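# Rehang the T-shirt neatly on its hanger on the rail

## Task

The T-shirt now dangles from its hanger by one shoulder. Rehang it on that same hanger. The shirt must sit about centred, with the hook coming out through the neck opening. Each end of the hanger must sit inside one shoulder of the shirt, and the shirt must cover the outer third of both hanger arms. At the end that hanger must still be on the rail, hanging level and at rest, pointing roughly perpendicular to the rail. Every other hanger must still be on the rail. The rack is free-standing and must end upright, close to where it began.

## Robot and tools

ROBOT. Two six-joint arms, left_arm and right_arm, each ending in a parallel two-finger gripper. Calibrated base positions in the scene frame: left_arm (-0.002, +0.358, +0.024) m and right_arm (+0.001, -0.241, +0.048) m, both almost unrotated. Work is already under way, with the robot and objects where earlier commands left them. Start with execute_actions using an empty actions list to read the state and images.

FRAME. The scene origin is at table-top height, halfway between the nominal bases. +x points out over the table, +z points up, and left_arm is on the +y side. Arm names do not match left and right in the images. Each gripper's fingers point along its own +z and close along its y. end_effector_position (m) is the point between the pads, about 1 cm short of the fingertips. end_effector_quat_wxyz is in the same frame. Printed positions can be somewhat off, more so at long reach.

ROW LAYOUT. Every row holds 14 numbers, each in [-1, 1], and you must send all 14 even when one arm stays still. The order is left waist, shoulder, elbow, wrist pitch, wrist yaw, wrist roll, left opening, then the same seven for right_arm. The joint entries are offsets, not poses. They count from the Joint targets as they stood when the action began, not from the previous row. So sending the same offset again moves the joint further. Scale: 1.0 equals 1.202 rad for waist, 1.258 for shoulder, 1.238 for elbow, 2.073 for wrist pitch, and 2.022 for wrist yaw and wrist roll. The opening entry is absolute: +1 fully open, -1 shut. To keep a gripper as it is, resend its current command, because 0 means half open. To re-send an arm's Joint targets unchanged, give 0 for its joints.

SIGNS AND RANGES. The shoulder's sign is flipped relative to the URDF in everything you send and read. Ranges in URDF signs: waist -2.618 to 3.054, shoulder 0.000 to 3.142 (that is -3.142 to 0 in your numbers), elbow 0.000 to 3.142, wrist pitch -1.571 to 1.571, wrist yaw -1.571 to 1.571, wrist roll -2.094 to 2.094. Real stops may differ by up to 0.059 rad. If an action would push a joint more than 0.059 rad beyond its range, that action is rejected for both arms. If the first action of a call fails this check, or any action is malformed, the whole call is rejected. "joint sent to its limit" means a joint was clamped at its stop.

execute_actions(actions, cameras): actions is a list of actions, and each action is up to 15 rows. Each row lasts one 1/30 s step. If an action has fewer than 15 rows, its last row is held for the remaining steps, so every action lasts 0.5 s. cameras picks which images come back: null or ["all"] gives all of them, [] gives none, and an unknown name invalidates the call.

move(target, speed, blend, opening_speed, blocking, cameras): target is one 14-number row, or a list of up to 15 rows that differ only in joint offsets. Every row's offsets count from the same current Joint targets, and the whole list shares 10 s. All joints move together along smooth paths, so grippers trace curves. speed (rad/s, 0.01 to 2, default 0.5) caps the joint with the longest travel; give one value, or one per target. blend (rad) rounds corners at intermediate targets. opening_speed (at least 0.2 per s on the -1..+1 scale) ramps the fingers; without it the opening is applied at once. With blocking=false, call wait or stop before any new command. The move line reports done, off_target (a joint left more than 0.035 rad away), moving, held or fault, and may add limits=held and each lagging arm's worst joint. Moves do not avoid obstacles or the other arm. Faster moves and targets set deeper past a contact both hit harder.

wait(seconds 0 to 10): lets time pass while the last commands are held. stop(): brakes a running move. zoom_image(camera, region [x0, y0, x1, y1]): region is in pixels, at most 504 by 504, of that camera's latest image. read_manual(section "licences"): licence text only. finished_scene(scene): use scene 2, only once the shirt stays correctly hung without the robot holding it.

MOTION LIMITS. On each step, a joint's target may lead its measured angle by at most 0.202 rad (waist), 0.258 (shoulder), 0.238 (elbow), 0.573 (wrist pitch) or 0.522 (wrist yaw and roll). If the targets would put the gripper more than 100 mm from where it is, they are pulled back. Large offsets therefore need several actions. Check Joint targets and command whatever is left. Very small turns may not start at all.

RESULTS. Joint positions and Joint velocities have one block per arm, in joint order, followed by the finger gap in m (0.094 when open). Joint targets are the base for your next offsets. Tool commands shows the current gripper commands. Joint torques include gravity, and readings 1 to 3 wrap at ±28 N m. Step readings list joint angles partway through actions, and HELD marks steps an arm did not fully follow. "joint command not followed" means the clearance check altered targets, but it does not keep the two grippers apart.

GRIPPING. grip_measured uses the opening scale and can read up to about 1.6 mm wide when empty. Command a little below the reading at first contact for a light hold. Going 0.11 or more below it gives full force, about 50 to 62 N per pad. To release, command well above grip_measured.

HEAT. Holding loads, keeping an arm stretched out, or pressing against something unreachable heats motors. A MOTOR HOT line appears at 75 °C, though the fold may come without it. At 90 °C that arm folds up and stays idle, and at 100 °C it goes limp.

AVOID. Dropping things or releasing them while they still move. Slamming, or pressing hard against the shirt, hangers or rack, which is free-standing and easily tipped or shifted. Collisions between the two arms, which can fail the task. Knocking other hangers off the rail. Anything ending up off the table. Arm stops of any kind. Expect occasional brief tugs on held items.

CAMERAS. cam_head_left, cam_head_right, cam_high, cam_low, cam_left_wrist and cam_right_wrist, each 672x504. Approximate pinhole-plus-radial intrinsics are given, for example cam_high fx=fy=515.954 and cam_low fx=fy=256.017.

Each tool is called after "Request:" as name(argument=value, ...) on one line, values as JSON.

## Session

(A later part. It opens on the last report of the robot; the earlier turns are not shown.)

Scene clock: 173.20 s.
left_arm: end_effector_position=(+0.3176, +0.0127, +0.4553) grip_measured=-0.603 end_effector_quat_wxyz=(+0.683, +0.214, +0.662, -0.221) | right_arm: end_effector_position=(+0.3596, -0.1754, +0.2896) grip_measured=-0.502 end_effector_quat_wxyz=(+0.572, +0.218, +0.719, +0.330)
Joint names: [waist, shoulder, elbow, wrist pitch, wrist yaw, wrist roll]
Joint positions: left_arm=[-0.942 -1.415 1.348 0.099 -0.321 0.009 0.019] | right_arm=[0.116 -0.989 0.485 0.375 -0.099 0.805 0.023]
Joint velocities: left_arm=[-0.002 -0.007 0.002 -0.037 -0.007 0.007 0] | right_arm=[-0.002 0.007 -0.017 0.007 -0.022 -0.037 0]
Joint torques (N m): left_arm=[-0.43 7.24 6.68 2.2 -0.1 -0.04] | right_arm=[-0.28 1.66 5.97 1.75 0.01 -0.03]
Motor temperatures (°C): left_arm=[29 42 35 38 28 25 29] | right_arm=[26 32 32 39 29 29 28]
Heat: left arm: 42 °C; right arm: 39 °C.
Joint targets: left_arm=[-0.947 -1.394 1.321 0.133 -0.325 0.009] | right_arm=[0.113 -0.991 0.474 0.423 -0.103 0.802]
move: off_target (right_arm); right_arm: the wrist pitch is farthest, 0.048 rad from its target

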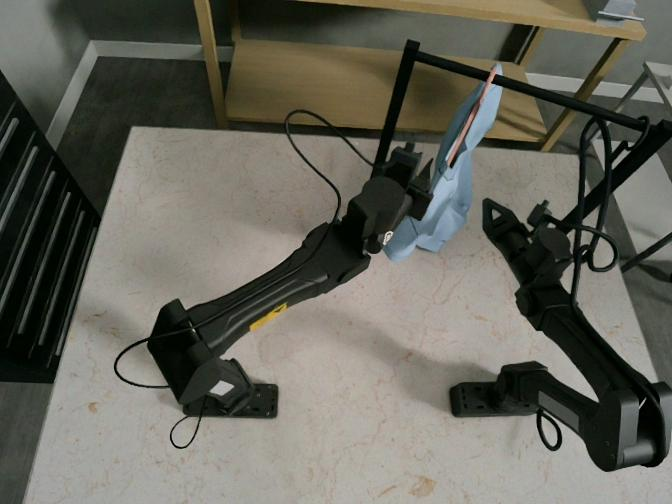

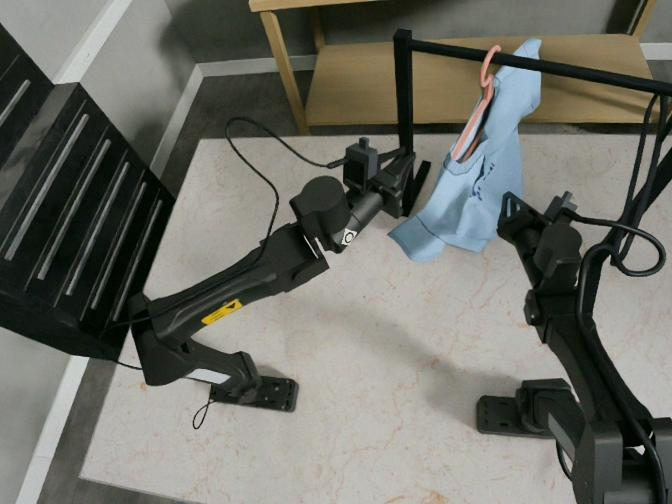

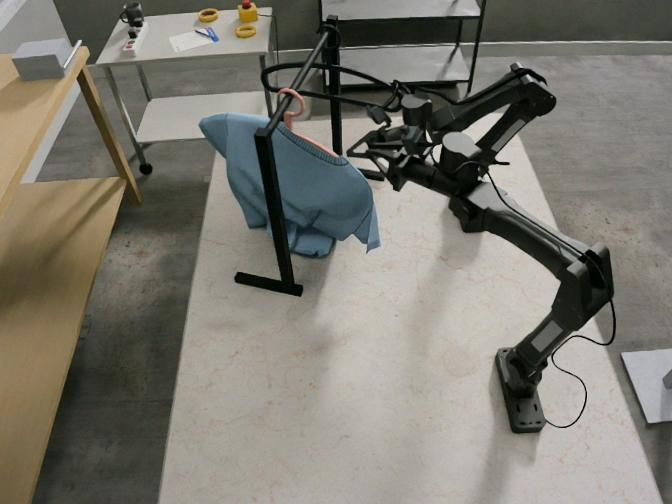

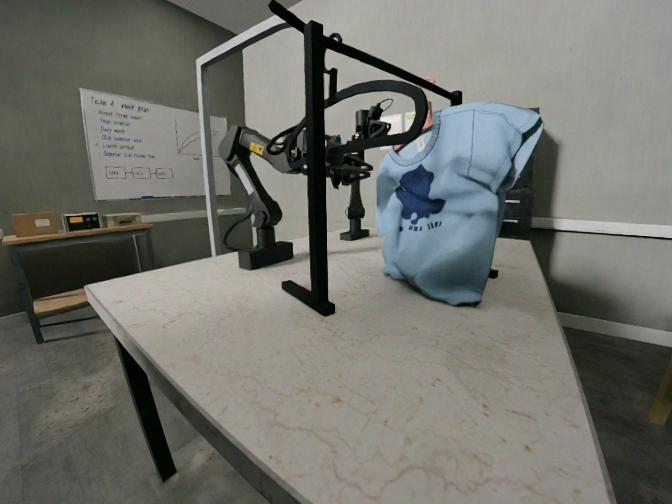

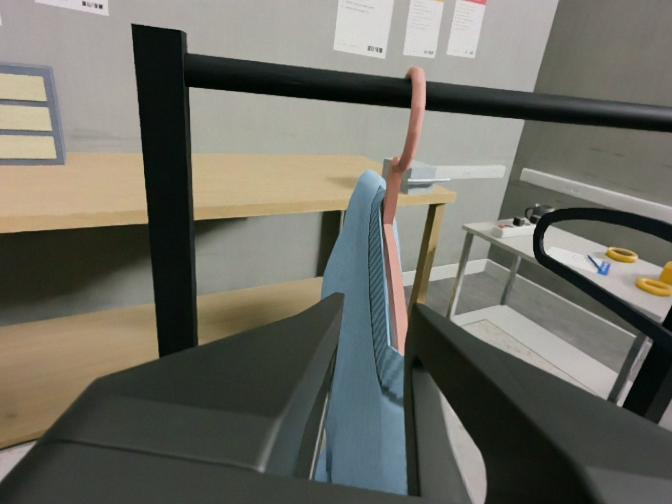

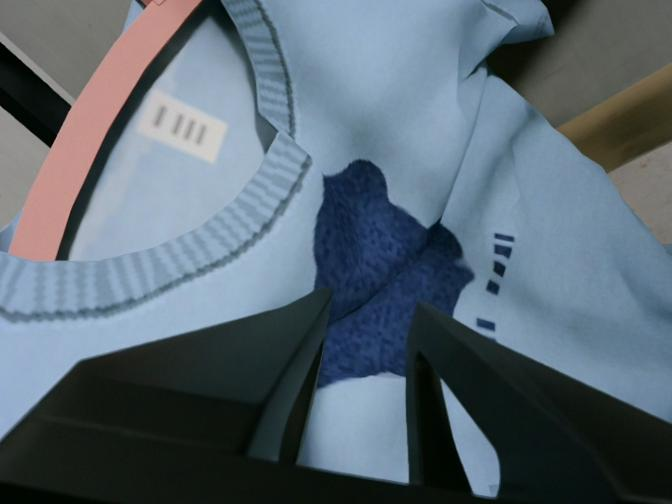

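Request:
move(target=[0.049,-0.447,0.501,-0.063,0.0455,0,-0.3,0,0,0,0,0,0,-0.5], speed=0.4, cameras=["cam_left_wrist","cam_head_right"])

Scene clock: 177.40 s.
left_arm: end_effector_position=(+0.4092, -0.0845, +0.4512) grip_measured=-0.303 end_effector_quat_wxyz=(+0.679, +0.224, +0.661, -0.227) | right_arm: end_effector_position=(+0.3596, -0.1754, +0.2896) grip_measured=-0.502 end_effector_quat_wxyz=(+0.572, +0.218, +0.719, +0.330)
Joint names: [waist, shoulder, elbow, wrist pitch, wrist yaw, wrist roll]
Joint positions: left_arm=[-0.892 -1.93 1.908 0.048 -0.247 0.009 0.033] | right_arm=[0.116 -0.989 0.485 0.375 -0.099 0.805 0.023]
Joint velocities: left_arm=[0.002 0.002 -0.002 -0.037 0.066 0.007 -0.001] | right_arm=[-0.002 0.002 -0.002 0.007 -0.051 0.037 0]
Joint torques (N m): left_arm=[0.61 8.02 12.22 1.45 0.11 -0.03] | right_arm=[-0.27 1.66 5.93 1.76 0.01 -0.03]
Motor temperatures (°C): left_arm=[29 41 35 38 28 25 29] | right_arm=[26 32 32 39 29 29 28]
Heat: left arm: 41 °C; right arm: 39 °C.
Joint targets: left_arm=[-0.888 -1.957 1.941 0.002 -0.233 0.009] | right_arm=[0.113 -0.991 0.474 0.423 -0.103 0.802]
move: off_target (left_arm, right_arm); left_arm: the wrist pitch is farthest, 0.046 rad from its target; right_arm: the wrist pitch is farthest, 0.048 rad from its target
Images, in order (width x height): cam_head_right 672x504, cam_left_wrist 672x504.

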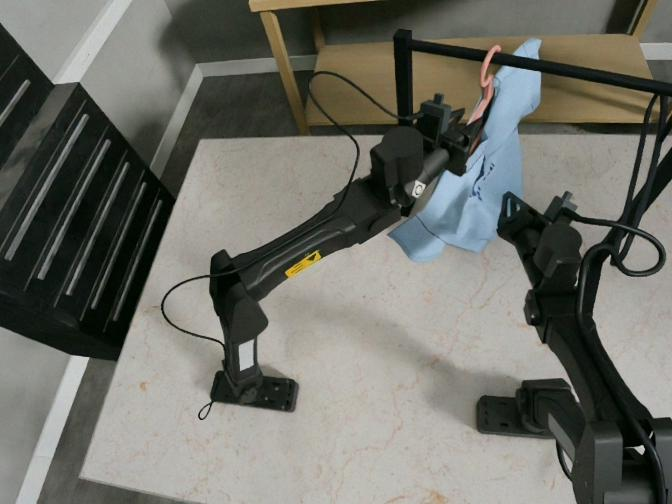

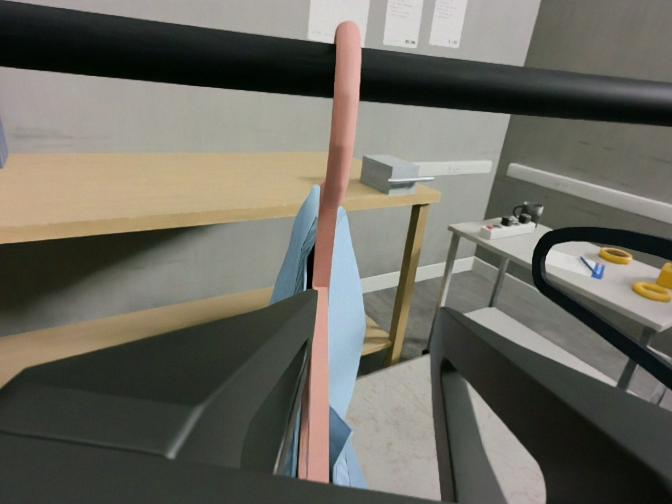

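Request:
move(target=[0.027,0,0,0,0,0,-0.3,0,0,0,0,0,0,-0.5], speed=0.2, cameras=["cam_left_wrist"])

Request:
move(target=[0.018,-0.15,0.24,-0.05,0.009,0,-0.3,0,0,0,0,0,0,-0.5], speed=0.25, cameras=["cam_left_wrist"])

Scene clock: 182.33 s.
left_arm: end_effector_position=(+0.4240, -0.0704, +0.4512) grip_measured=-0.303 end_effector_quat_wxyz=(+0.683, +0.213, +0.665, -0.216) | right_arm: end_effector_position=(+0.3596, -0.1754, +0.2896) grip_measured=-0.502 end_effector_quat_wxyz=(+0.572, +0.218, +0.719, +0.330)
Joint names: [waist, shoulder, elbow, wrist pitch, wrist yaw, wrist roll]
Joint positions: left_arm=[-0.858 -1.93 1.908 0.048 -0.246 0.009 0.033] | right_arm=[0.116 -0.989 0.485 0.375 -0.099 0.805 0.023]
Joint velocities: left_arm=[-0.002 0.007 -0.022 0.022 0.037 0.051 0.001] | right_arm=[0.007 -0.007 0.012 -0.007 -0.007 0.051 0]
Joint torques (N m): left_arm=[0.09 8.25 12.26 1.46 0.1 -0.02] | right_arm=[-0.27 1.66 5.93 1.75 0.02 -0.03]
Motor temperatures (°C): left_arm=[29 40 36 38 28 25 28] | right_arm=[26 32 32 40 29 29 28]
Heat: left arm: 40 °C; right arm: 40 °C.
Joint targets: left_arm=[-0.856 -1.957 1.941 0.002 -0.233 0.009] | right_arm=[0.113 -0.991 0.474 0.423 -0.103 0.802]
move: off_target (left_arm, right_arm); left_arm: the wrist pitch is farthest, 0.046 rad from its target; right_arm: the wrist pitch is farthest, 0.048 rad from its target
Images, in order (width x height): cam_left_wrist 672x504.

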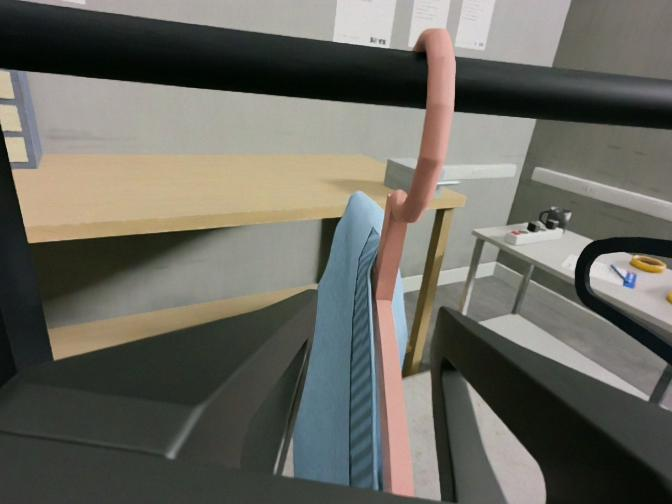

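Scene clock: 184.00 s.
left_arm: end_effector_position=(+0.4536, -0.0904, +0.4623) grip_measured=-0.303 end_effector_quat_wxyz=(+0.687, +0.209, +0.661, -0.218) | right_arm: end_effector_position=(+0.3596, -0.1754, +0.2896) grip_measured=-0.502 end_effector_quat_wxyz=(+0.572, +0.218, +0.719, +0.330)
Joint names: [waist, shoulder, elbow, wrist pitch, wrist yaw, wrist roll]
Joint positions: left_arm=[-0.839 -2.11 2.205 -0.055 -0.229 0.009 0.033] | right_arm=[0.116 -0.989 0.485 0.375 -0.099 0.805 0.023]
Joint velocities: left_arm=[-0.017 0.002 0.007 -0.022 0.007 -0.037 -0.001] | right_arm=[-0.017 -0.017 0.007 -0.007 -0.066 0.051 -0.002]
Joint torques (N m): left_arm=[0.34 8.79 12.05 1.43 0.13 -0.04] | right_arm=[-0.25 1.66 5.94 1.76 0.01 -0.03]
Motor temperatures (°C): left_arm=[29 40 36 38 28 25 28] | right_arm=[26 32 32 40 29 29 28]
Heat: left arm: 40 °C; right arm: 40 °C.
Joint targets: left_arm=[-0.834 -2.145 2.238 -0.101 -0.215 0.009] | right_arm=[0.113 -0.991 0.474 0.423 -0.103 0.802]
move: off_target (left_arm, right_arm); left_arm: the wrist pitch is farthest, 0.047 rad from its target; right_arm: the wrist pitch is farthest, 0.048 rad from its target
Images, in order (width x height): cam_left_wrist 672x504.

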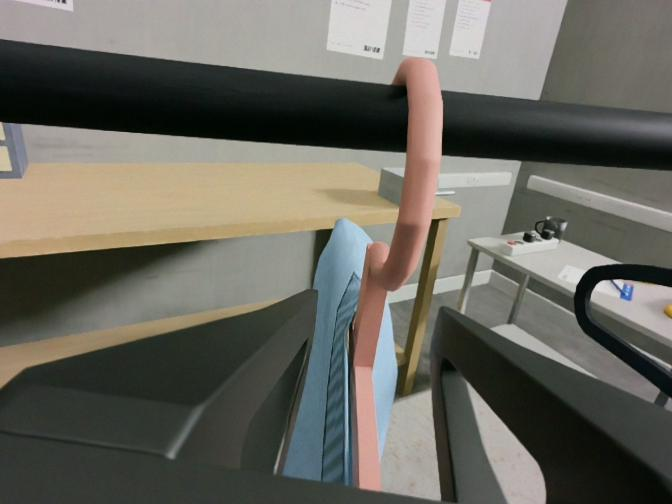

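Request:
move(target=[0.008,-0.12,0.17,-0.045,0.009,0,-0.3,0,0,0,0,0,0,-0.5], speed=0.25, cameras=["cam_left_wrist"])

Scene clock: 185.57 s.
left_arm: end_effector_position=(+0.4735, -0.1088, +0.4472) grip_measured=-0.303 end_effector_quat_wxyz=(+0.677, +0.218, +0.669, -0.216) | right_arm: end_effector_position=(+0.3596, -0.1754, +0.2896) grip_measured=-0.502 end_effector_quat_wxyz=(+0.572, +0.218, +0.719, +0.330)
Joint names: [waist, shoulder, elbow, wrist pitch, wrist yaw, wrist roll]
Joint positions: left_arm=[-0.83 -2.259 2.417 -0.147 -0.21 0.009 0.033] | right_arm=[0.116 -0.989 0.485 0.375 -0.099 0.805 0.023]
Joint velocities: left_arm=[-0.002 -0.007 -0.002 0.037 0.007 0.007 0] | right_arm=[-0.002 -0.007 0.002 -0.037 -0.007 0.081 -0.001]
Joint torques (N m): left_arm=[0.42 9.47 11.82 1.41 0.06 -0.11] | right_arm=[-0.28 1.68 5.96 1.76 0.01 -0.03]
Motor temperatures (°C): left_arm=[29 40 36 38 28 25 28] | right_arm=[26 32 32 41 29 29 28]
Heat: left arm: 40 °C; right arm: 41 °C.
Joint targets: left_arm=[-0.825 -2.296 2.449 -0.195 -0.197 0.009] | right_arm=[0.113 -0.991 0.474 0.423 -0.103 0.802]
move: off_target (left_arm, right_arm); left_arm: the wrist pitch is farthest, 0.048 rad from its target; right_arm: the wrist pitch is farthest, 0.048 rad from its target
Images, in order (width x height): cam_left_wrist 672x504.

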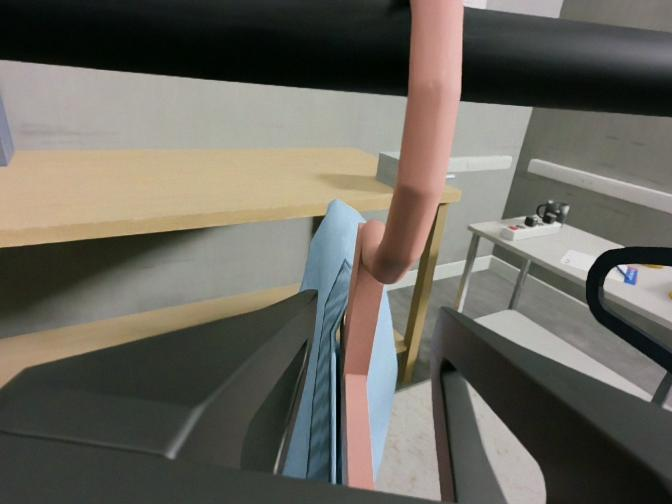

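Request:
move(target=[0,0,0,-0.0,0,0,-0.97,0,0,0,0,0,0,-0.5], opening_speed=0.3)

Request:
zoom_image(camera="cam_head_right", region=[360, 30, 580, 280])

Scene clock: 188.07 s.
left_arm: end_effector_position=(+0.4735, -0.1088, +0.4468) grip_measured=-0.967 end_effector_quat_wxyz=(+0.677, +0.218, +0.669, -0.215) | right_arm: end_effector_position=(+0.3596, -0.1754, +0.2896) grip_measured=-0.502 end_effector_quat_wxyz=(+0.572, +0.218, +0.719, +0.330)
Joint names: [waist, shoulder, elbow, wrist pitch, wrist yaw, wrist roll]
Joint positions: left_arm=[-0.83 -2.259 2.417 -0.148 -0.21 0.009 0.002] | right_arm=[0.116 -0.989 0.485 0.375 -0.099 0.805 0.023]
Joint velocities: left_arm=[-0.017 0.007 -0.017 -0.022 0.081 0.022 0] | right_arm=[0.007 0.007 0.002 -0.066 -0.081 -0.081 0]
Joint torques (N m): left_arm=[0.42 9.61 11.79 1.45 0.12 -0.04] | right_arm=[-0.25 1.66 5.93 1.75 0.01 -0.03]
Motor temperatures (°C): left_arm=[29 40 36 38 28 25 28] | right_arm=[26 32 32 41 29 29 28]
Heat: left arm: 40 °C; right arm: 41 °C.
Joint targets: left_arm=[-0.825 -2.296 2.449 -0.195 -0.197 0.009] | right_arm=[0.113 -0.991 0.474 0.423 -0.103 0.802]
move: off_target (left_arm, right_arm); left_arm: the wrist pitch is farthest, 0.047 rad from its target; right_arm: the wrist pitch is farthest, 0.048 rad from its target

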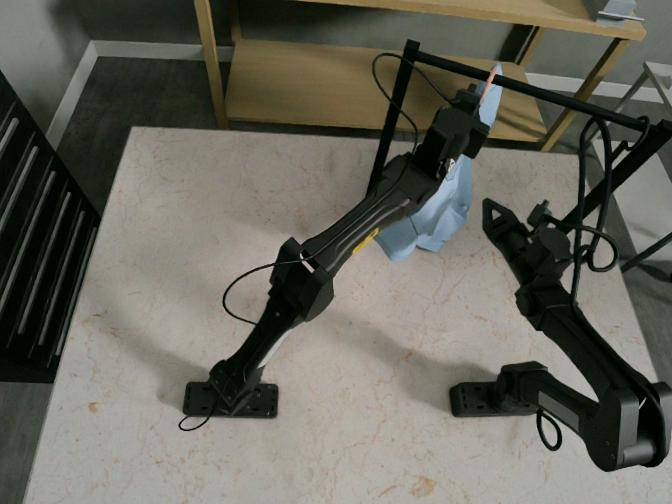

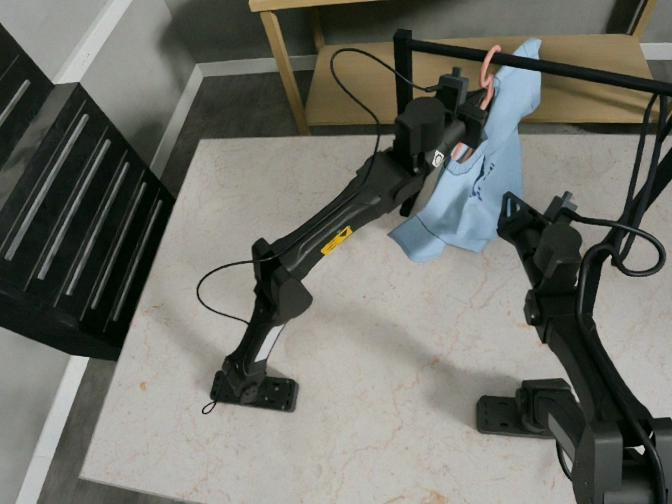

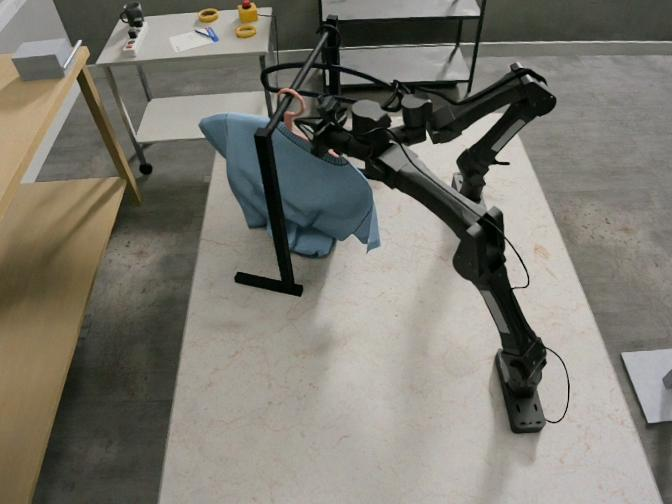

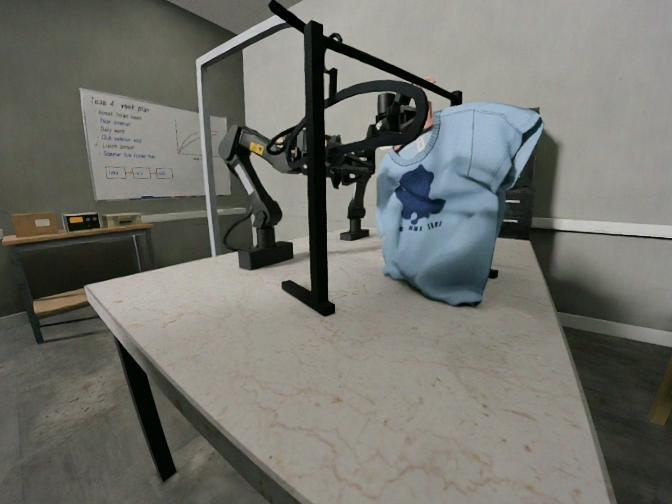

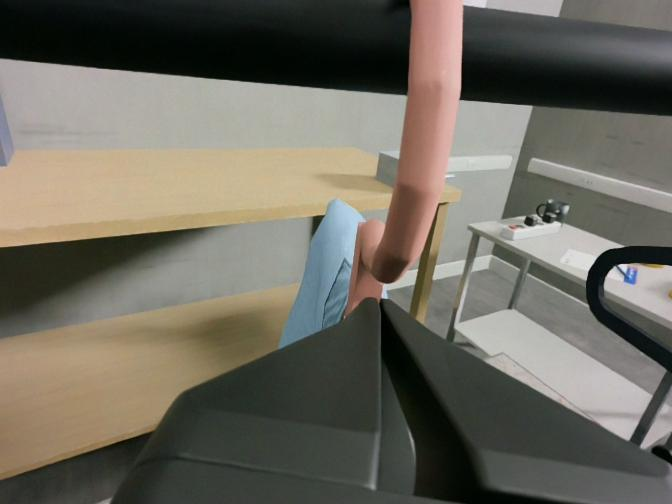

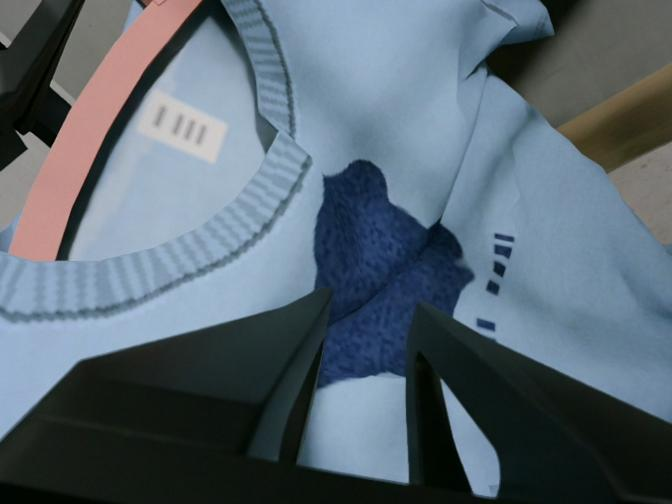

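Scaled by 2.016 from the camera's 672x504 image, which has a finer 960x720 frame.

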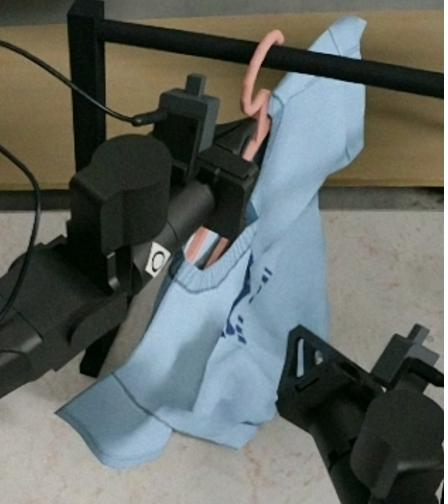

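Request:
move(target=[0,0,0,0,0,0,-0.4,0,0,0,0,0,0,-0.5], opening_speed=0.6, cameras=[])

Request:
move(target=[0.006,-0.06,0.14,-0.06,0.007,0,-0.4,0,0,0,0,0,0,-0.5], speed=0.25, cameras=["cam_left_wrist"])

Scene clock: 189.40 s.
left_arm: end_effector_position=(+0.4735, -0.1088, +0.4468) grip_measured=-0.403 end_effector_quat_wxyz=(+0.677, +0.218, +0.669, -0.215) | right_arm: end_effector_position=(+0.3596, -0.1754, +0.2896) grip_measured=-0.502 end_effector_quat_wxyz=(+0.572, +0.218, +0.719, +0.330)
Joint names: [waist, shoulder, elbow, wrist pitch, wrist yaw, wrist roll]
Joint positions: left_arm=[-0.83 -2.259 2.417 -0.148 -0.21 0.009 0.028] | right_arm=[0.116 -0.989 0.485 0.375 -0.099 0.805 0.023]
Joint velocities: left_arm=[0.002 -0.002 0.007 -0.037 0.037 -0.007 0] | right_arm=[0.007 -0.022 -0.002 -0.022 -0.037 0.022 0]
Joint torques (N m): left_arm=[0.39 9.66 11.84 1.43 0.08 -0.04] | right_arm=[-0.24 1.66 5.9 1.76 0.02 -0.03]
Motor temperatures (°C): left_arm=[29 40 36 37 28 25 28] | right_arm=[26 32 32 41 29 29 28]
Heat: left arm: 40 °C; right arm: 41 °C.
Joint targets: left_arm=[-0.825 -2.296 2.449 -0.195 -0.197 0.009] | right_arm=[0.113 -0.991 0.474 0.423 -0.103 0.802]
move: off_target (left_arm, right_arm); left_arm: the wrist pitch is farthest, 0.047 rad from its target; right_arm: the wrist pitch is farthest, 0.048 rad from its target
No camera images: "cameras" was empty.

Scene clock: 190.73 s.
left_arm: end_effector_position=(+0.4774, -0.1102, +0.4517) grip_measured=-0.403 end_effector_quat_wxyz=(+0.669, +0.225, +0.675, -0.215) | right_arm: end_effector_position=(+0.3596, -0.1754, +0.2896) grip_measured=-0.502 end_effector_quat_wxyz=(+0.572, +0.218, +0.719, +0.330)
Joint names: [waist, shoulder, elbow, wrist pitch, wrist yaw, wrist roll]
Joint positions: left_arm=[-0.823 -2.332 2.59 -0.271 -0.193 0.009 0.028] | right_arm=[0.116 -0.989 0.485 0.375 -0.099 0.805 0.023]
Joint velocities: left_arm=[-0.002 -0.007 0.002 -0.007 -0.007 0.022 0] | right_arm=[0.002 0.002 -0.012 0.007 0.051 0.007 0]
Joint torques (N m): left_arm=[0.38 9.61 11.47 1.43 0.1 -0.01] | right_arm=[-0.27 1.66 5.96 1.76 0.01 -0.04]
Motor temperatures (°C): left_arm=[29 40 36 37 28 25 28] | right_arm=[26 32 32 41 29 29 28]
Heat: left arm: 40 °C; right arm: 41 °C.
Joint targets: left_arm=[-0.817 -2.372 2.622 -0.319 -0.182 0.009] | right_arm=[0.113 -0.991 0.474 0.423 -0.103 0.802]
move: off_target (left_arm, right_arm); left_arm: the wrist pitch is farthest, 0.048 rad from its target; right_arm: the wrist pitch is farthest, 0.048 rad from its target
Images, in order (width x height): cam_left_wrist 672x504.

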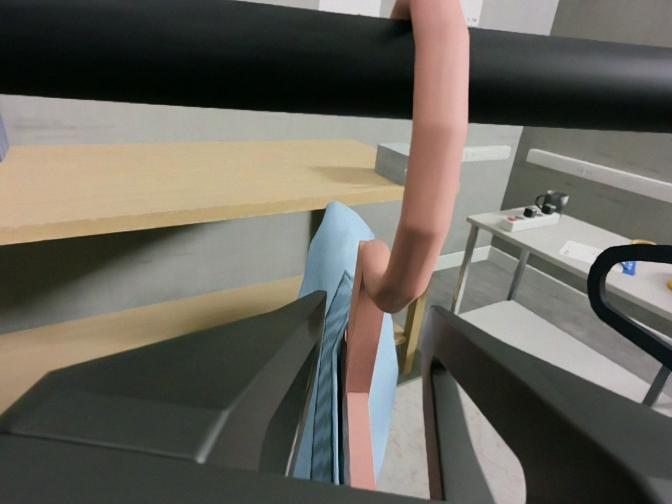

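Request:
move(target=[0.006,-0.036,-0.116,0.193,0.004,0,-0.4,0,0,0,0,0,0,-0.5], speed=0.25, cameras=["cam_left_wrist"])

Scene clock: 193.37 s.
left_arm: end_effector_position=(+0.4934, -0.1214, +0.4574) grip_measured=-0.403 end_effector_quat_wxyz=(+0.724, +0.192, +0.616, -0.244) | right_arm: end_effector_position=(+0.3596, -0.1754, +0.2896) grip_measured=-0.502 end_effector_quat_wxyz=(+0.572, +0.218, +0.719, +0.330)
Joint names: [waist, shoulder, elbow, wrist pitch, wrist yaw, wrist roll]
Joint positions: left_arm=[-0.815 -2.378 2.502 0.047 -0.189 0.009 0.028] | right_arm=[0.116 -0.989 0.485 0.375 -0.099 0.805 0.023]
Joint velocities: left_arm=[-0.012 -0.007 0.002 0.11 -0.007 0.051 0] | right_arm=[-0.012 0.007 -0.012 -0.037 0.022 -0.022 0]
Joint torques (N m): left_arm=[0.68 10.37 6.56 2.12 0.11 -0.01] | right_arm=[-0.27 1.62 5.94 1.76 0.02 -0.03]
Motor temperatures (°C): left_arm=[29 40 36 38 28 25 28] | right_arm=[26 32 32 42 29 29 28]
Heat: left arm: 40 °C; right arm: 42 °C.
Joint targets: left_arm=[-0.810 -2.417 2.478 0.081 -0.174 0.009] | right_arm=[0.113 -0.991 0.474 0.423 -0.103 0.802]
move: off_target (left_arm, right_arm); left_arm: the shoulder is farthest, 0.039 rad from its target; right_arm: the wrist pitch is farthest, 0.048 rad from its target
Images, in order (width x height): cam_left_wrist 672x504.

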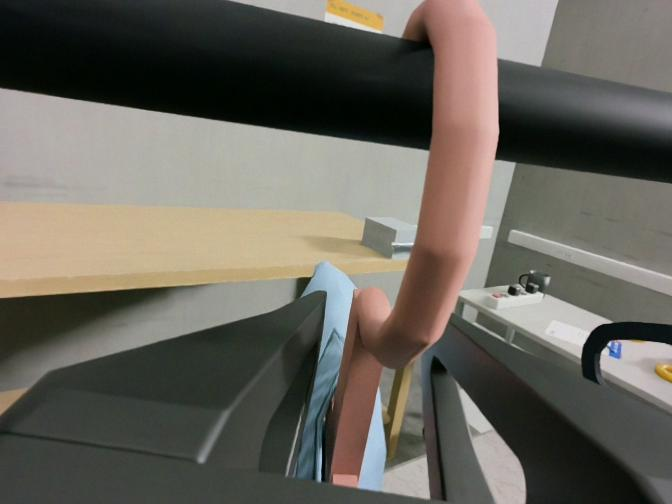

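Request:
move(target=[0,0,0,0,0,0,-0.95,0,0,0,0,0,0,-0.5], opening_speed=0.3)

Scene clock: 196.30 s.
left_arm: end_effector_position=(+0.4931, -0.1218, +0.4574) grip_measured=-0.849 end_effector_quat_wxyz=(+0.724, +0.195, +0.615, -0.243) | right_arm: end_effector_position=(+0.3596, -0.1754, +0.2896) grip_measured=-0.502 end_effector_quat_wxyz=(+0.572, +0.218, +0.719, +0.330)
Joint names: [waist, shoulder, elbow, wrist pitch, wrist yaw, wrist roll]
Joint positions: left_arm=[-0.815 -2.378 2.502 0.047 -0.186 0.016 0.007] | right_arm=[0.116 -0.989 0.485 0.375 -0.099 0.805 0.023]
Joint velocities: left_arm=[0.007 -0.002 -0.007 -0.051 -0.051 -0.051 -0.001] | right_arm=[-0.012 -0.007 -0.007 -0.007 -0.037 0.066 0]
Joint torques (N m): left_arm=[0.46 10.19 6.61 2.17 0.12 -0.06] | right_arm=[-0.28 1.66 5.93 1.76 0.02 -0.03]
Motor temperatures (°C): left_arm=[29 40 36 39 28 25 28] | right_arm=[26 32 32 42 29 29 28]
Heat: left arm: 40 °C; right arm: 42 °C.
Joint targets: left_arm=[-0.810 -2.417 2.478 0.081 -0.174 0.009] | right_arm=[0.113 -0.991 0.474 0.423 -0.103 0.802]
move: off_target (left_arm, right_arm); left_arm: the shoulder is farthest, 0.039 rad from its target; right_arm: the wrist pitch is farthest, 0.048 rad from its target

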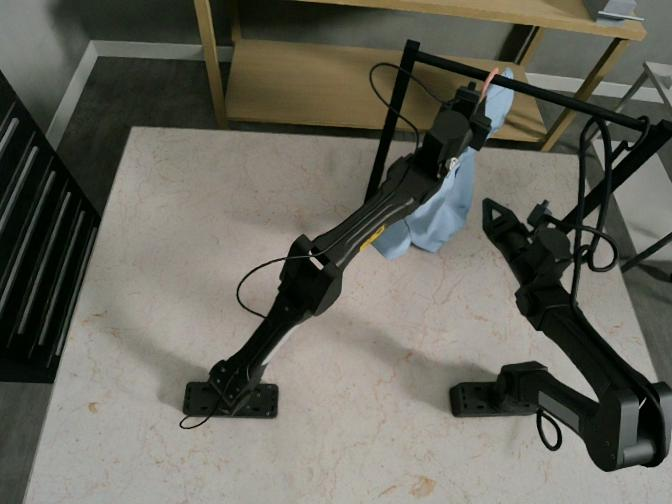

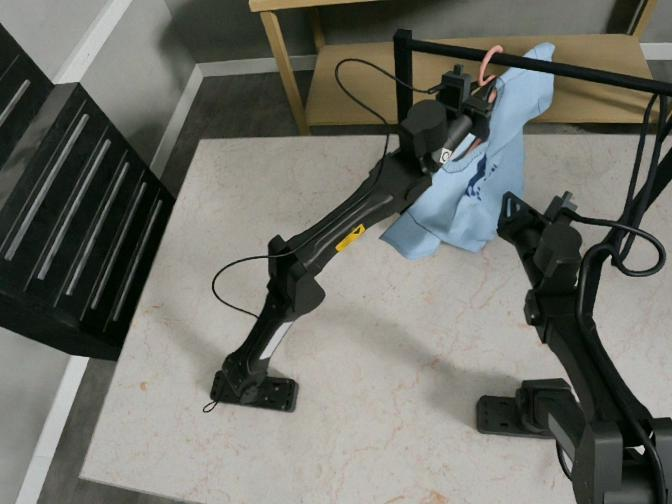

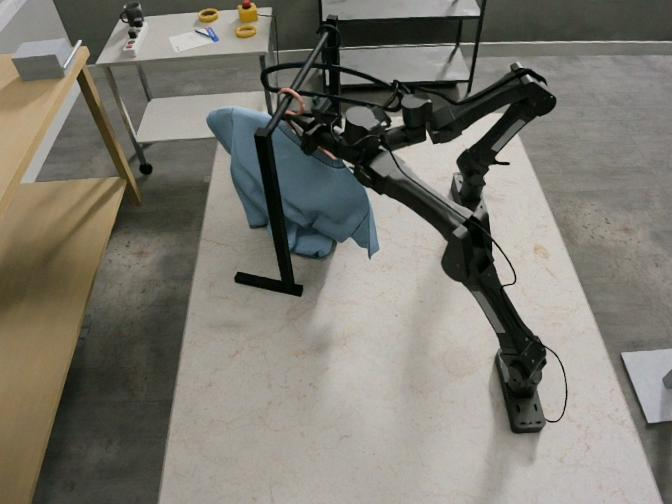

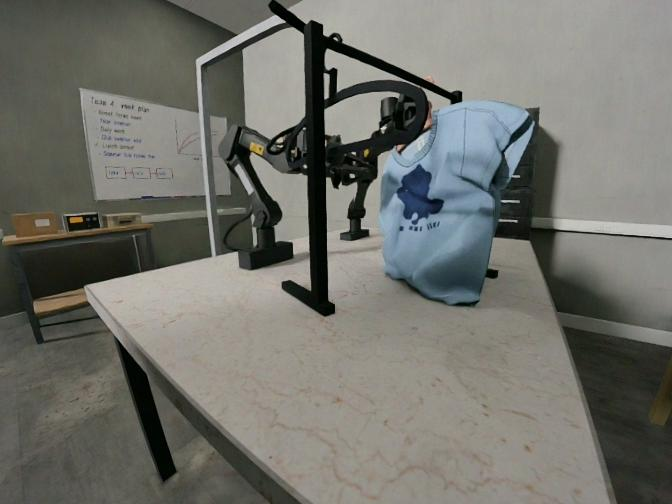

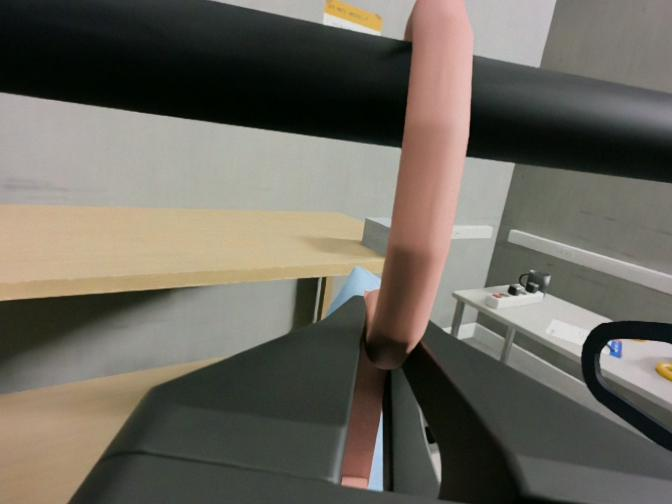

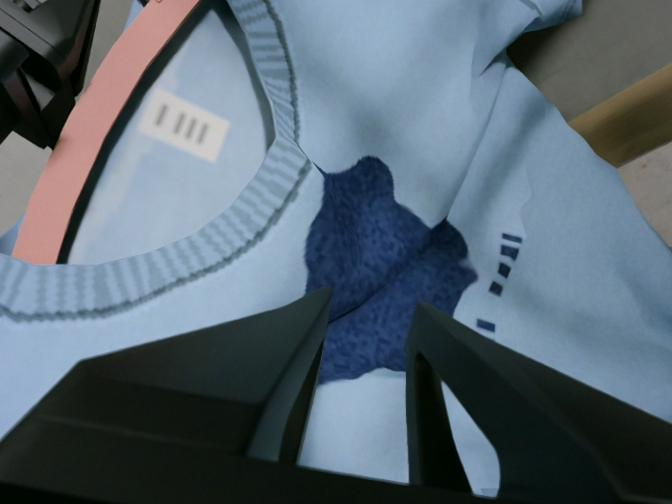

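Request:
move(target=[0,0,0,0,0,0,-0.95,0.062,-0.137,0.122,0.075,-0.122,0,-0.5], speed=0.3)

Request:
zoom_image(camera="cam_head_right", region=[360, 30, 580, 280])

Scene clock: 198.80 s.
left_arm: end_effector_position=(+0.4931, -0.1218, +0.4574) grip_measured=-0.849 end_effector_quat_wxyz=(+0.724, +0.195, +0.615, -0.243) | right_arm: end_effector_position=(+0.3723, -0.1056, +0.3143) grip_measured=-0.502 end_effector_quat_wxyz=(+0.539, +0.103, +0.715, +0.434)
Joint names: [waist, shoulder, elbow, wrist pitch, wrist yaw, wrist roll]
Joint positions: left_arm=[-0.815 -2.378 2.502 0.047 -0.186 0.016 0.007] | right_arm=[0.183 -1.158 0.582 0.53 -0.338 0.805 0.023]
Joint velocities: left_arm=[-0.022 -0.007 0.002 -0.007 -0.007 -0.037 -0.001] | right_arm=[-0.002 -0.002 -0.007 0.022 -0.007 -0.022 0]
Joint torques (N m): left_arm=[0.4 10.22 6.49 2.14 0.09 0.01] | right_arm=[0.31 2.69 9.74 1.72 -0.05 -0.03]
Motor temperatures (°C): left_arm=[29 40 36 39 28 25 28] | right_arm=[26 32 32 42 29 29 28]
Heat: left arm: 40 °C; right arm: 42 °C.
Joint targets: left_arm=[-0.810 -2.417 2.478 0.081 -0.174 0.009] | right_arm=[0.187 -1.164 0.625 0.578 -0.350 0.802]
move: off_target (left_arm, right_arm); left_arm: the shoulder is farthest, 0.039 rad from its target; right_arm: the wrist pitch is farthest, 0.049 rad from its target

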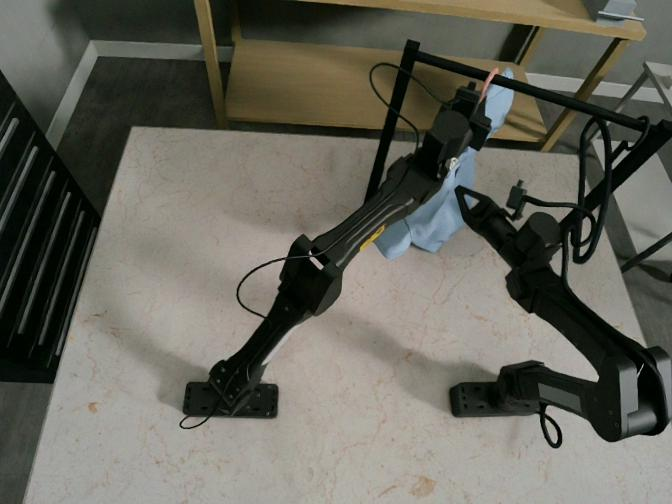

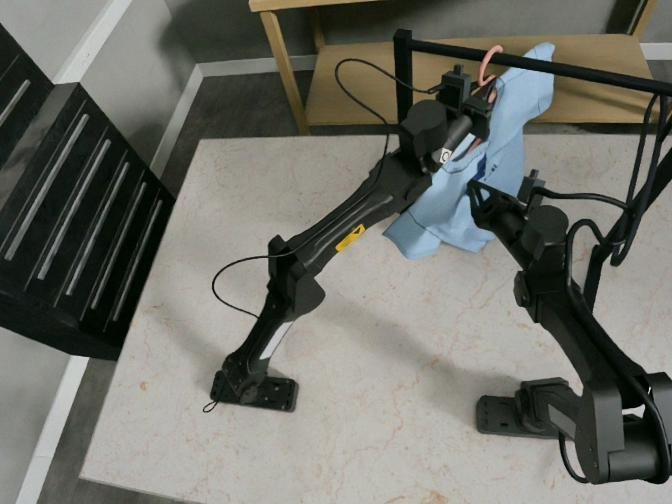

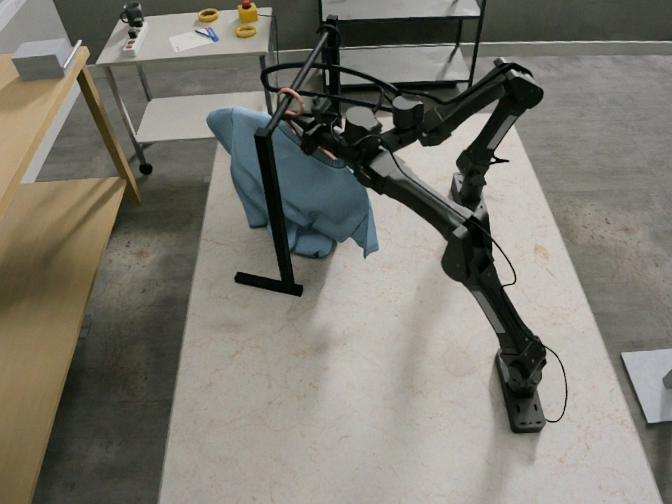

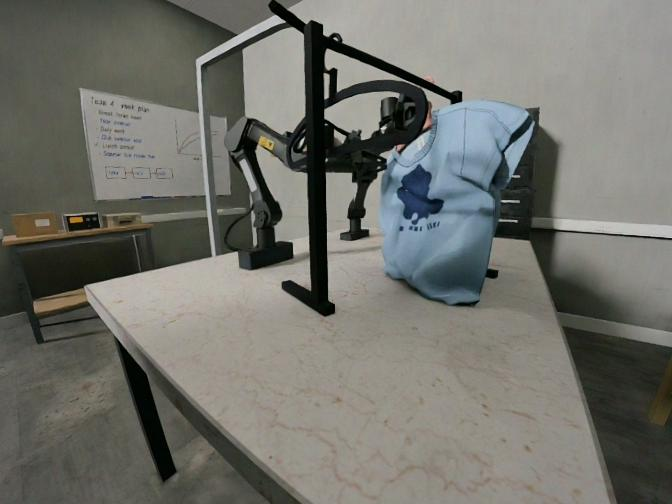

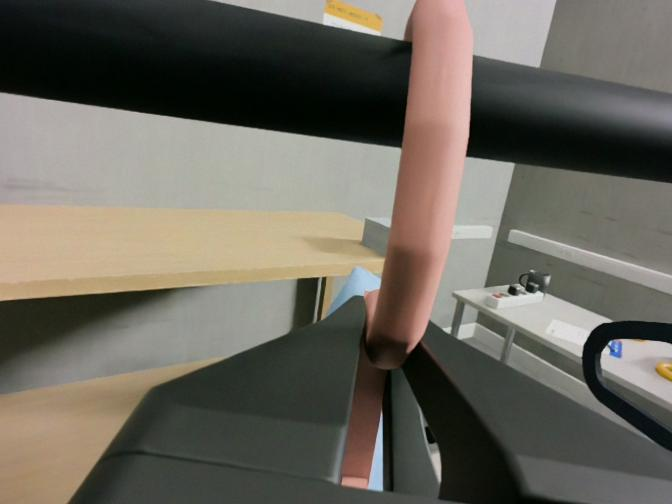

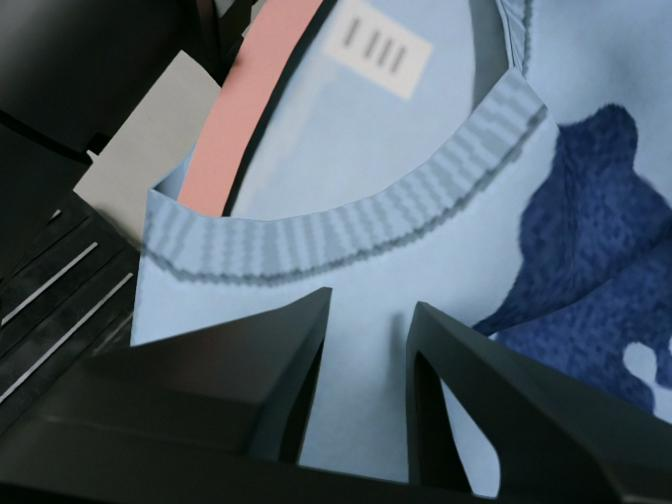

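Scaled by 2.016 from the camera's 672x504 image, which has a finer 960x720 frame.

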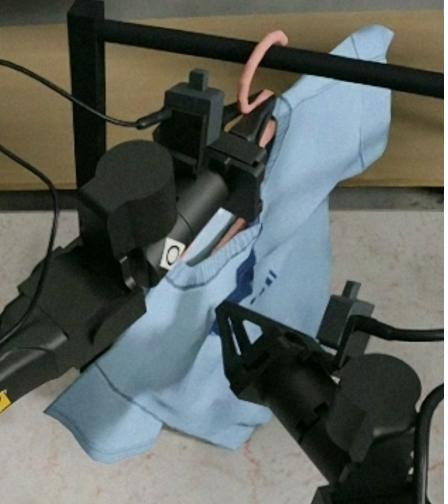

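Request:
move(target=[0,0,0,0,0,0,-0.95,0.05,-0.111,0.137,0.005,0,0,-0.5], speed=0.25, cameras=["cam_right_wrist","cam_head_right"])

Scene clock: 199.83 s.
left_arm: end_effector_position=(+0.4931, -0.1218, +0.4574) grip_measured=-0.849 end_effector_quat_wxyz=(+0.724, +0.195, +0.615, -0.243) | right_arm: end_effector_position=(+0.3905, -0.0843, +0.3344) grip_measured=-0.502 end_effector_quat_wxyz=(+0.538, +0.083, +0.709, +0.449)
Joint names: [waist, shoulder, elbow, wrist pitch, wrist yaw, wrist roll]
Joint positions: left_arm=[-0.815 -2.378 2.502 0.047 -0.186 0.016 0.007] | right_arm=[0.222 -1.253 0.696 0.538 -0.345 0.805 0.023]
Joint velocities: left_arm=[-0.037 0.002 -0.007 -0.022 0.037 -0.007 0.001] | right_arm=[-0.007 0.002 -0.012 -0.037 -0.007 0.037 0]
Joint torques (N m): left_arm=[0.32 10.41 6.65 2.19 0.1 -0.03] | right_arm=[-0.1 4.31 6.48 1.3 0.03 -0.04]
Motor temperatures (°C): left_arm=[29 41 36 39 28 25 29] | right_arm=[26 32 32 42 29 29 28]
Heat: left arm: 41 °C; right arm: 42 °C.
Joint targets: left_arm=[-0.810 -2.417 2.478 0.081 -0.174 0.009] | right_arm=[0.221 -1.250 0.694 0.540 -0.344 0.802]
move: held (right_arm; a check stopped the path), off_target (left_arm); limits=held; left_arm: the shoulder is farthest, 0.039 rad from its target; right_arm: the elbow is farthest, 0.098 rad from its target
joint command not followed: on one or more control steps a check withheld the commanded joint targets of the right arm, and it was not sent them on those steps.
cause: the commanded joint targets, or the way to them, would bring a part of the robot too close to another arm (this arm's fingers and the left arm's wrist (the part past the wrist yaw), along the way the arms are being sent, or toward where that arm still pushes).
Images, in order (width x height): cam_head_right 672x504, cam_right_wrist 672x504.

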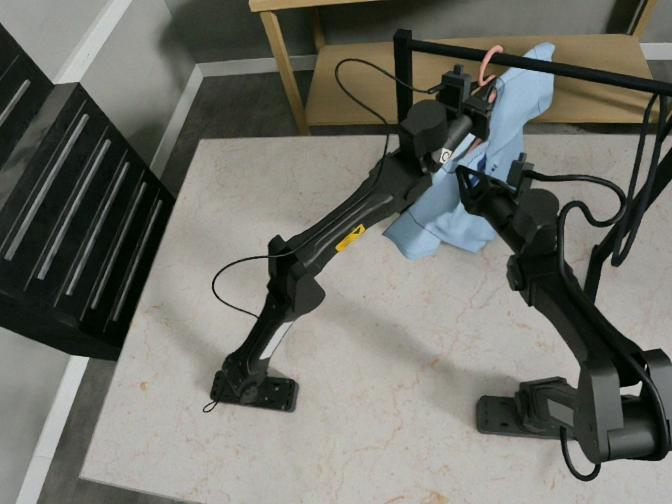

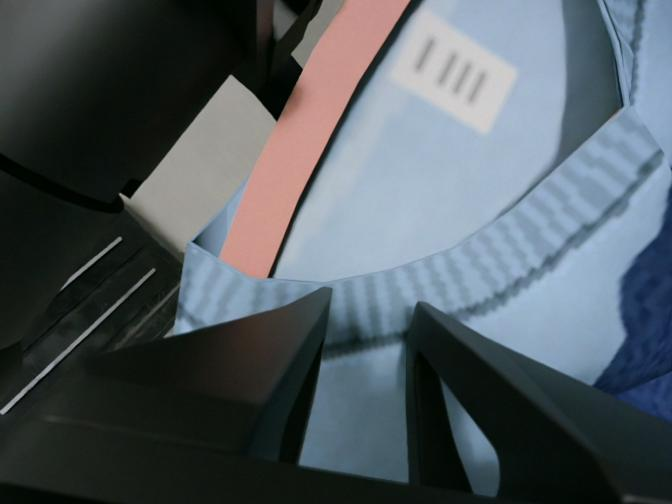

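Request:
move(target=[[0,0,0,0,0,0,-0.95,0.009,-0.021,-0.072,0.102,0,0,-0.5],[0,0,0,0,0,0,-0.95,-0.008,-0.136,0.049,0.099,0,0,-0.5]], speed=0.25, cameras=["cam_right_wrist","cam_head_right"])

Scene clock: 201.97 s.
left_arm: end_effector_position=(+0.4931, -0.1218, +0.4574) grip_measured=-0.849 end_effector_quat_wxyz=(+0.724, +0.195, +0.615, -0.243) | right_arm: end_effector_position=(+0.4184, -0.0812, +0.3172) grip_measured=-0.502 end_effector_quat_wxyz=(+0.548, +0.083, +0.700, +0.449)
Joint names: [waist, shoulder, elbow, wrist pitch, wrist yaw, wrist roll]
Joint positions: left_arm=[-0.815 -2.378 2.502 0.047 -0.186 0.016 0.007] | right_arm=[0.216 -1.412 0.714 0.703 -0.34 0.805 0.023]
Joint velocities: left_arm=[0.002 -0.007 -0.002 -0.051 -0.022 0.022 0.002] | right_arm=[0.012 -0.007 -0.012 0.022 0.022 0.066 -0.001]
Joint torques (N m): left_arm=[0.57 10.47 6.5 2.14 0.11 -0.06] | right_arm=[-0.38 4.51 9.32 1.66 0.01 -0.03]
Motor temperatures (°C): left_arm=[29 41 36 39 28 25 29] | right_arm=[26 32 32 42 29 29 28]
Heat: left arm: 41 °C; right arm: 42 °C.
Joint targets: left_arm=[-0.810 -2.417 2.478 0.081 -0.174 0.009] | right_arm=[0.212 -1.421 0.754 0.746 -0.344 0.802]
move: off_target (left_arm, right_arm); left_arm: the shoulder is farthest, 0.039 rad from its target; right_arm: the wrist pitch is farthest, 0.042 rad from its target
Images, in order (width x height): cam_head_right 672x504, cam_right_wrist 672x504.

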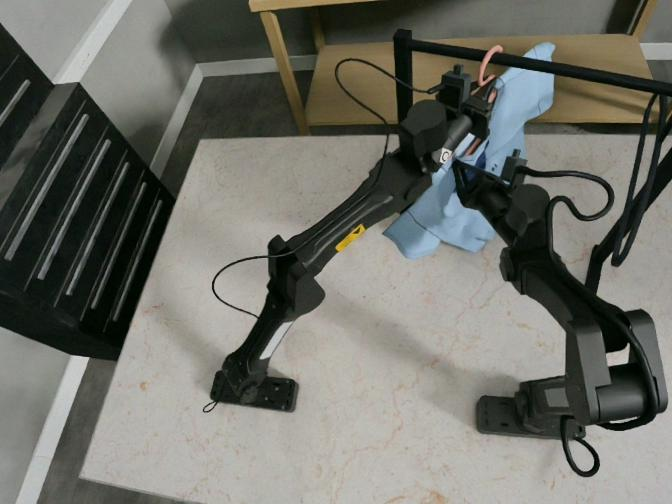

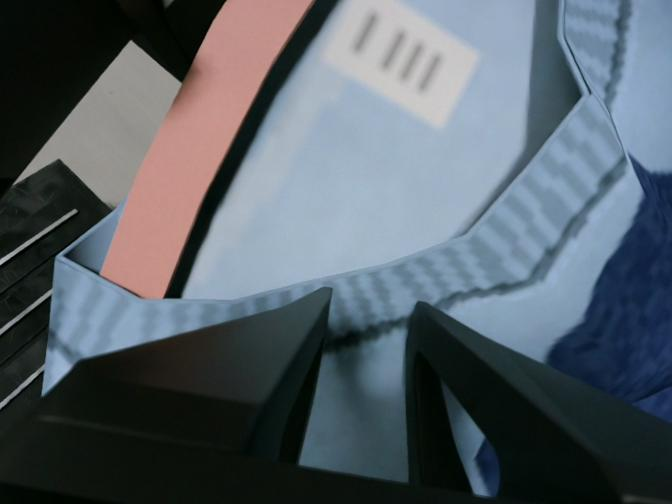

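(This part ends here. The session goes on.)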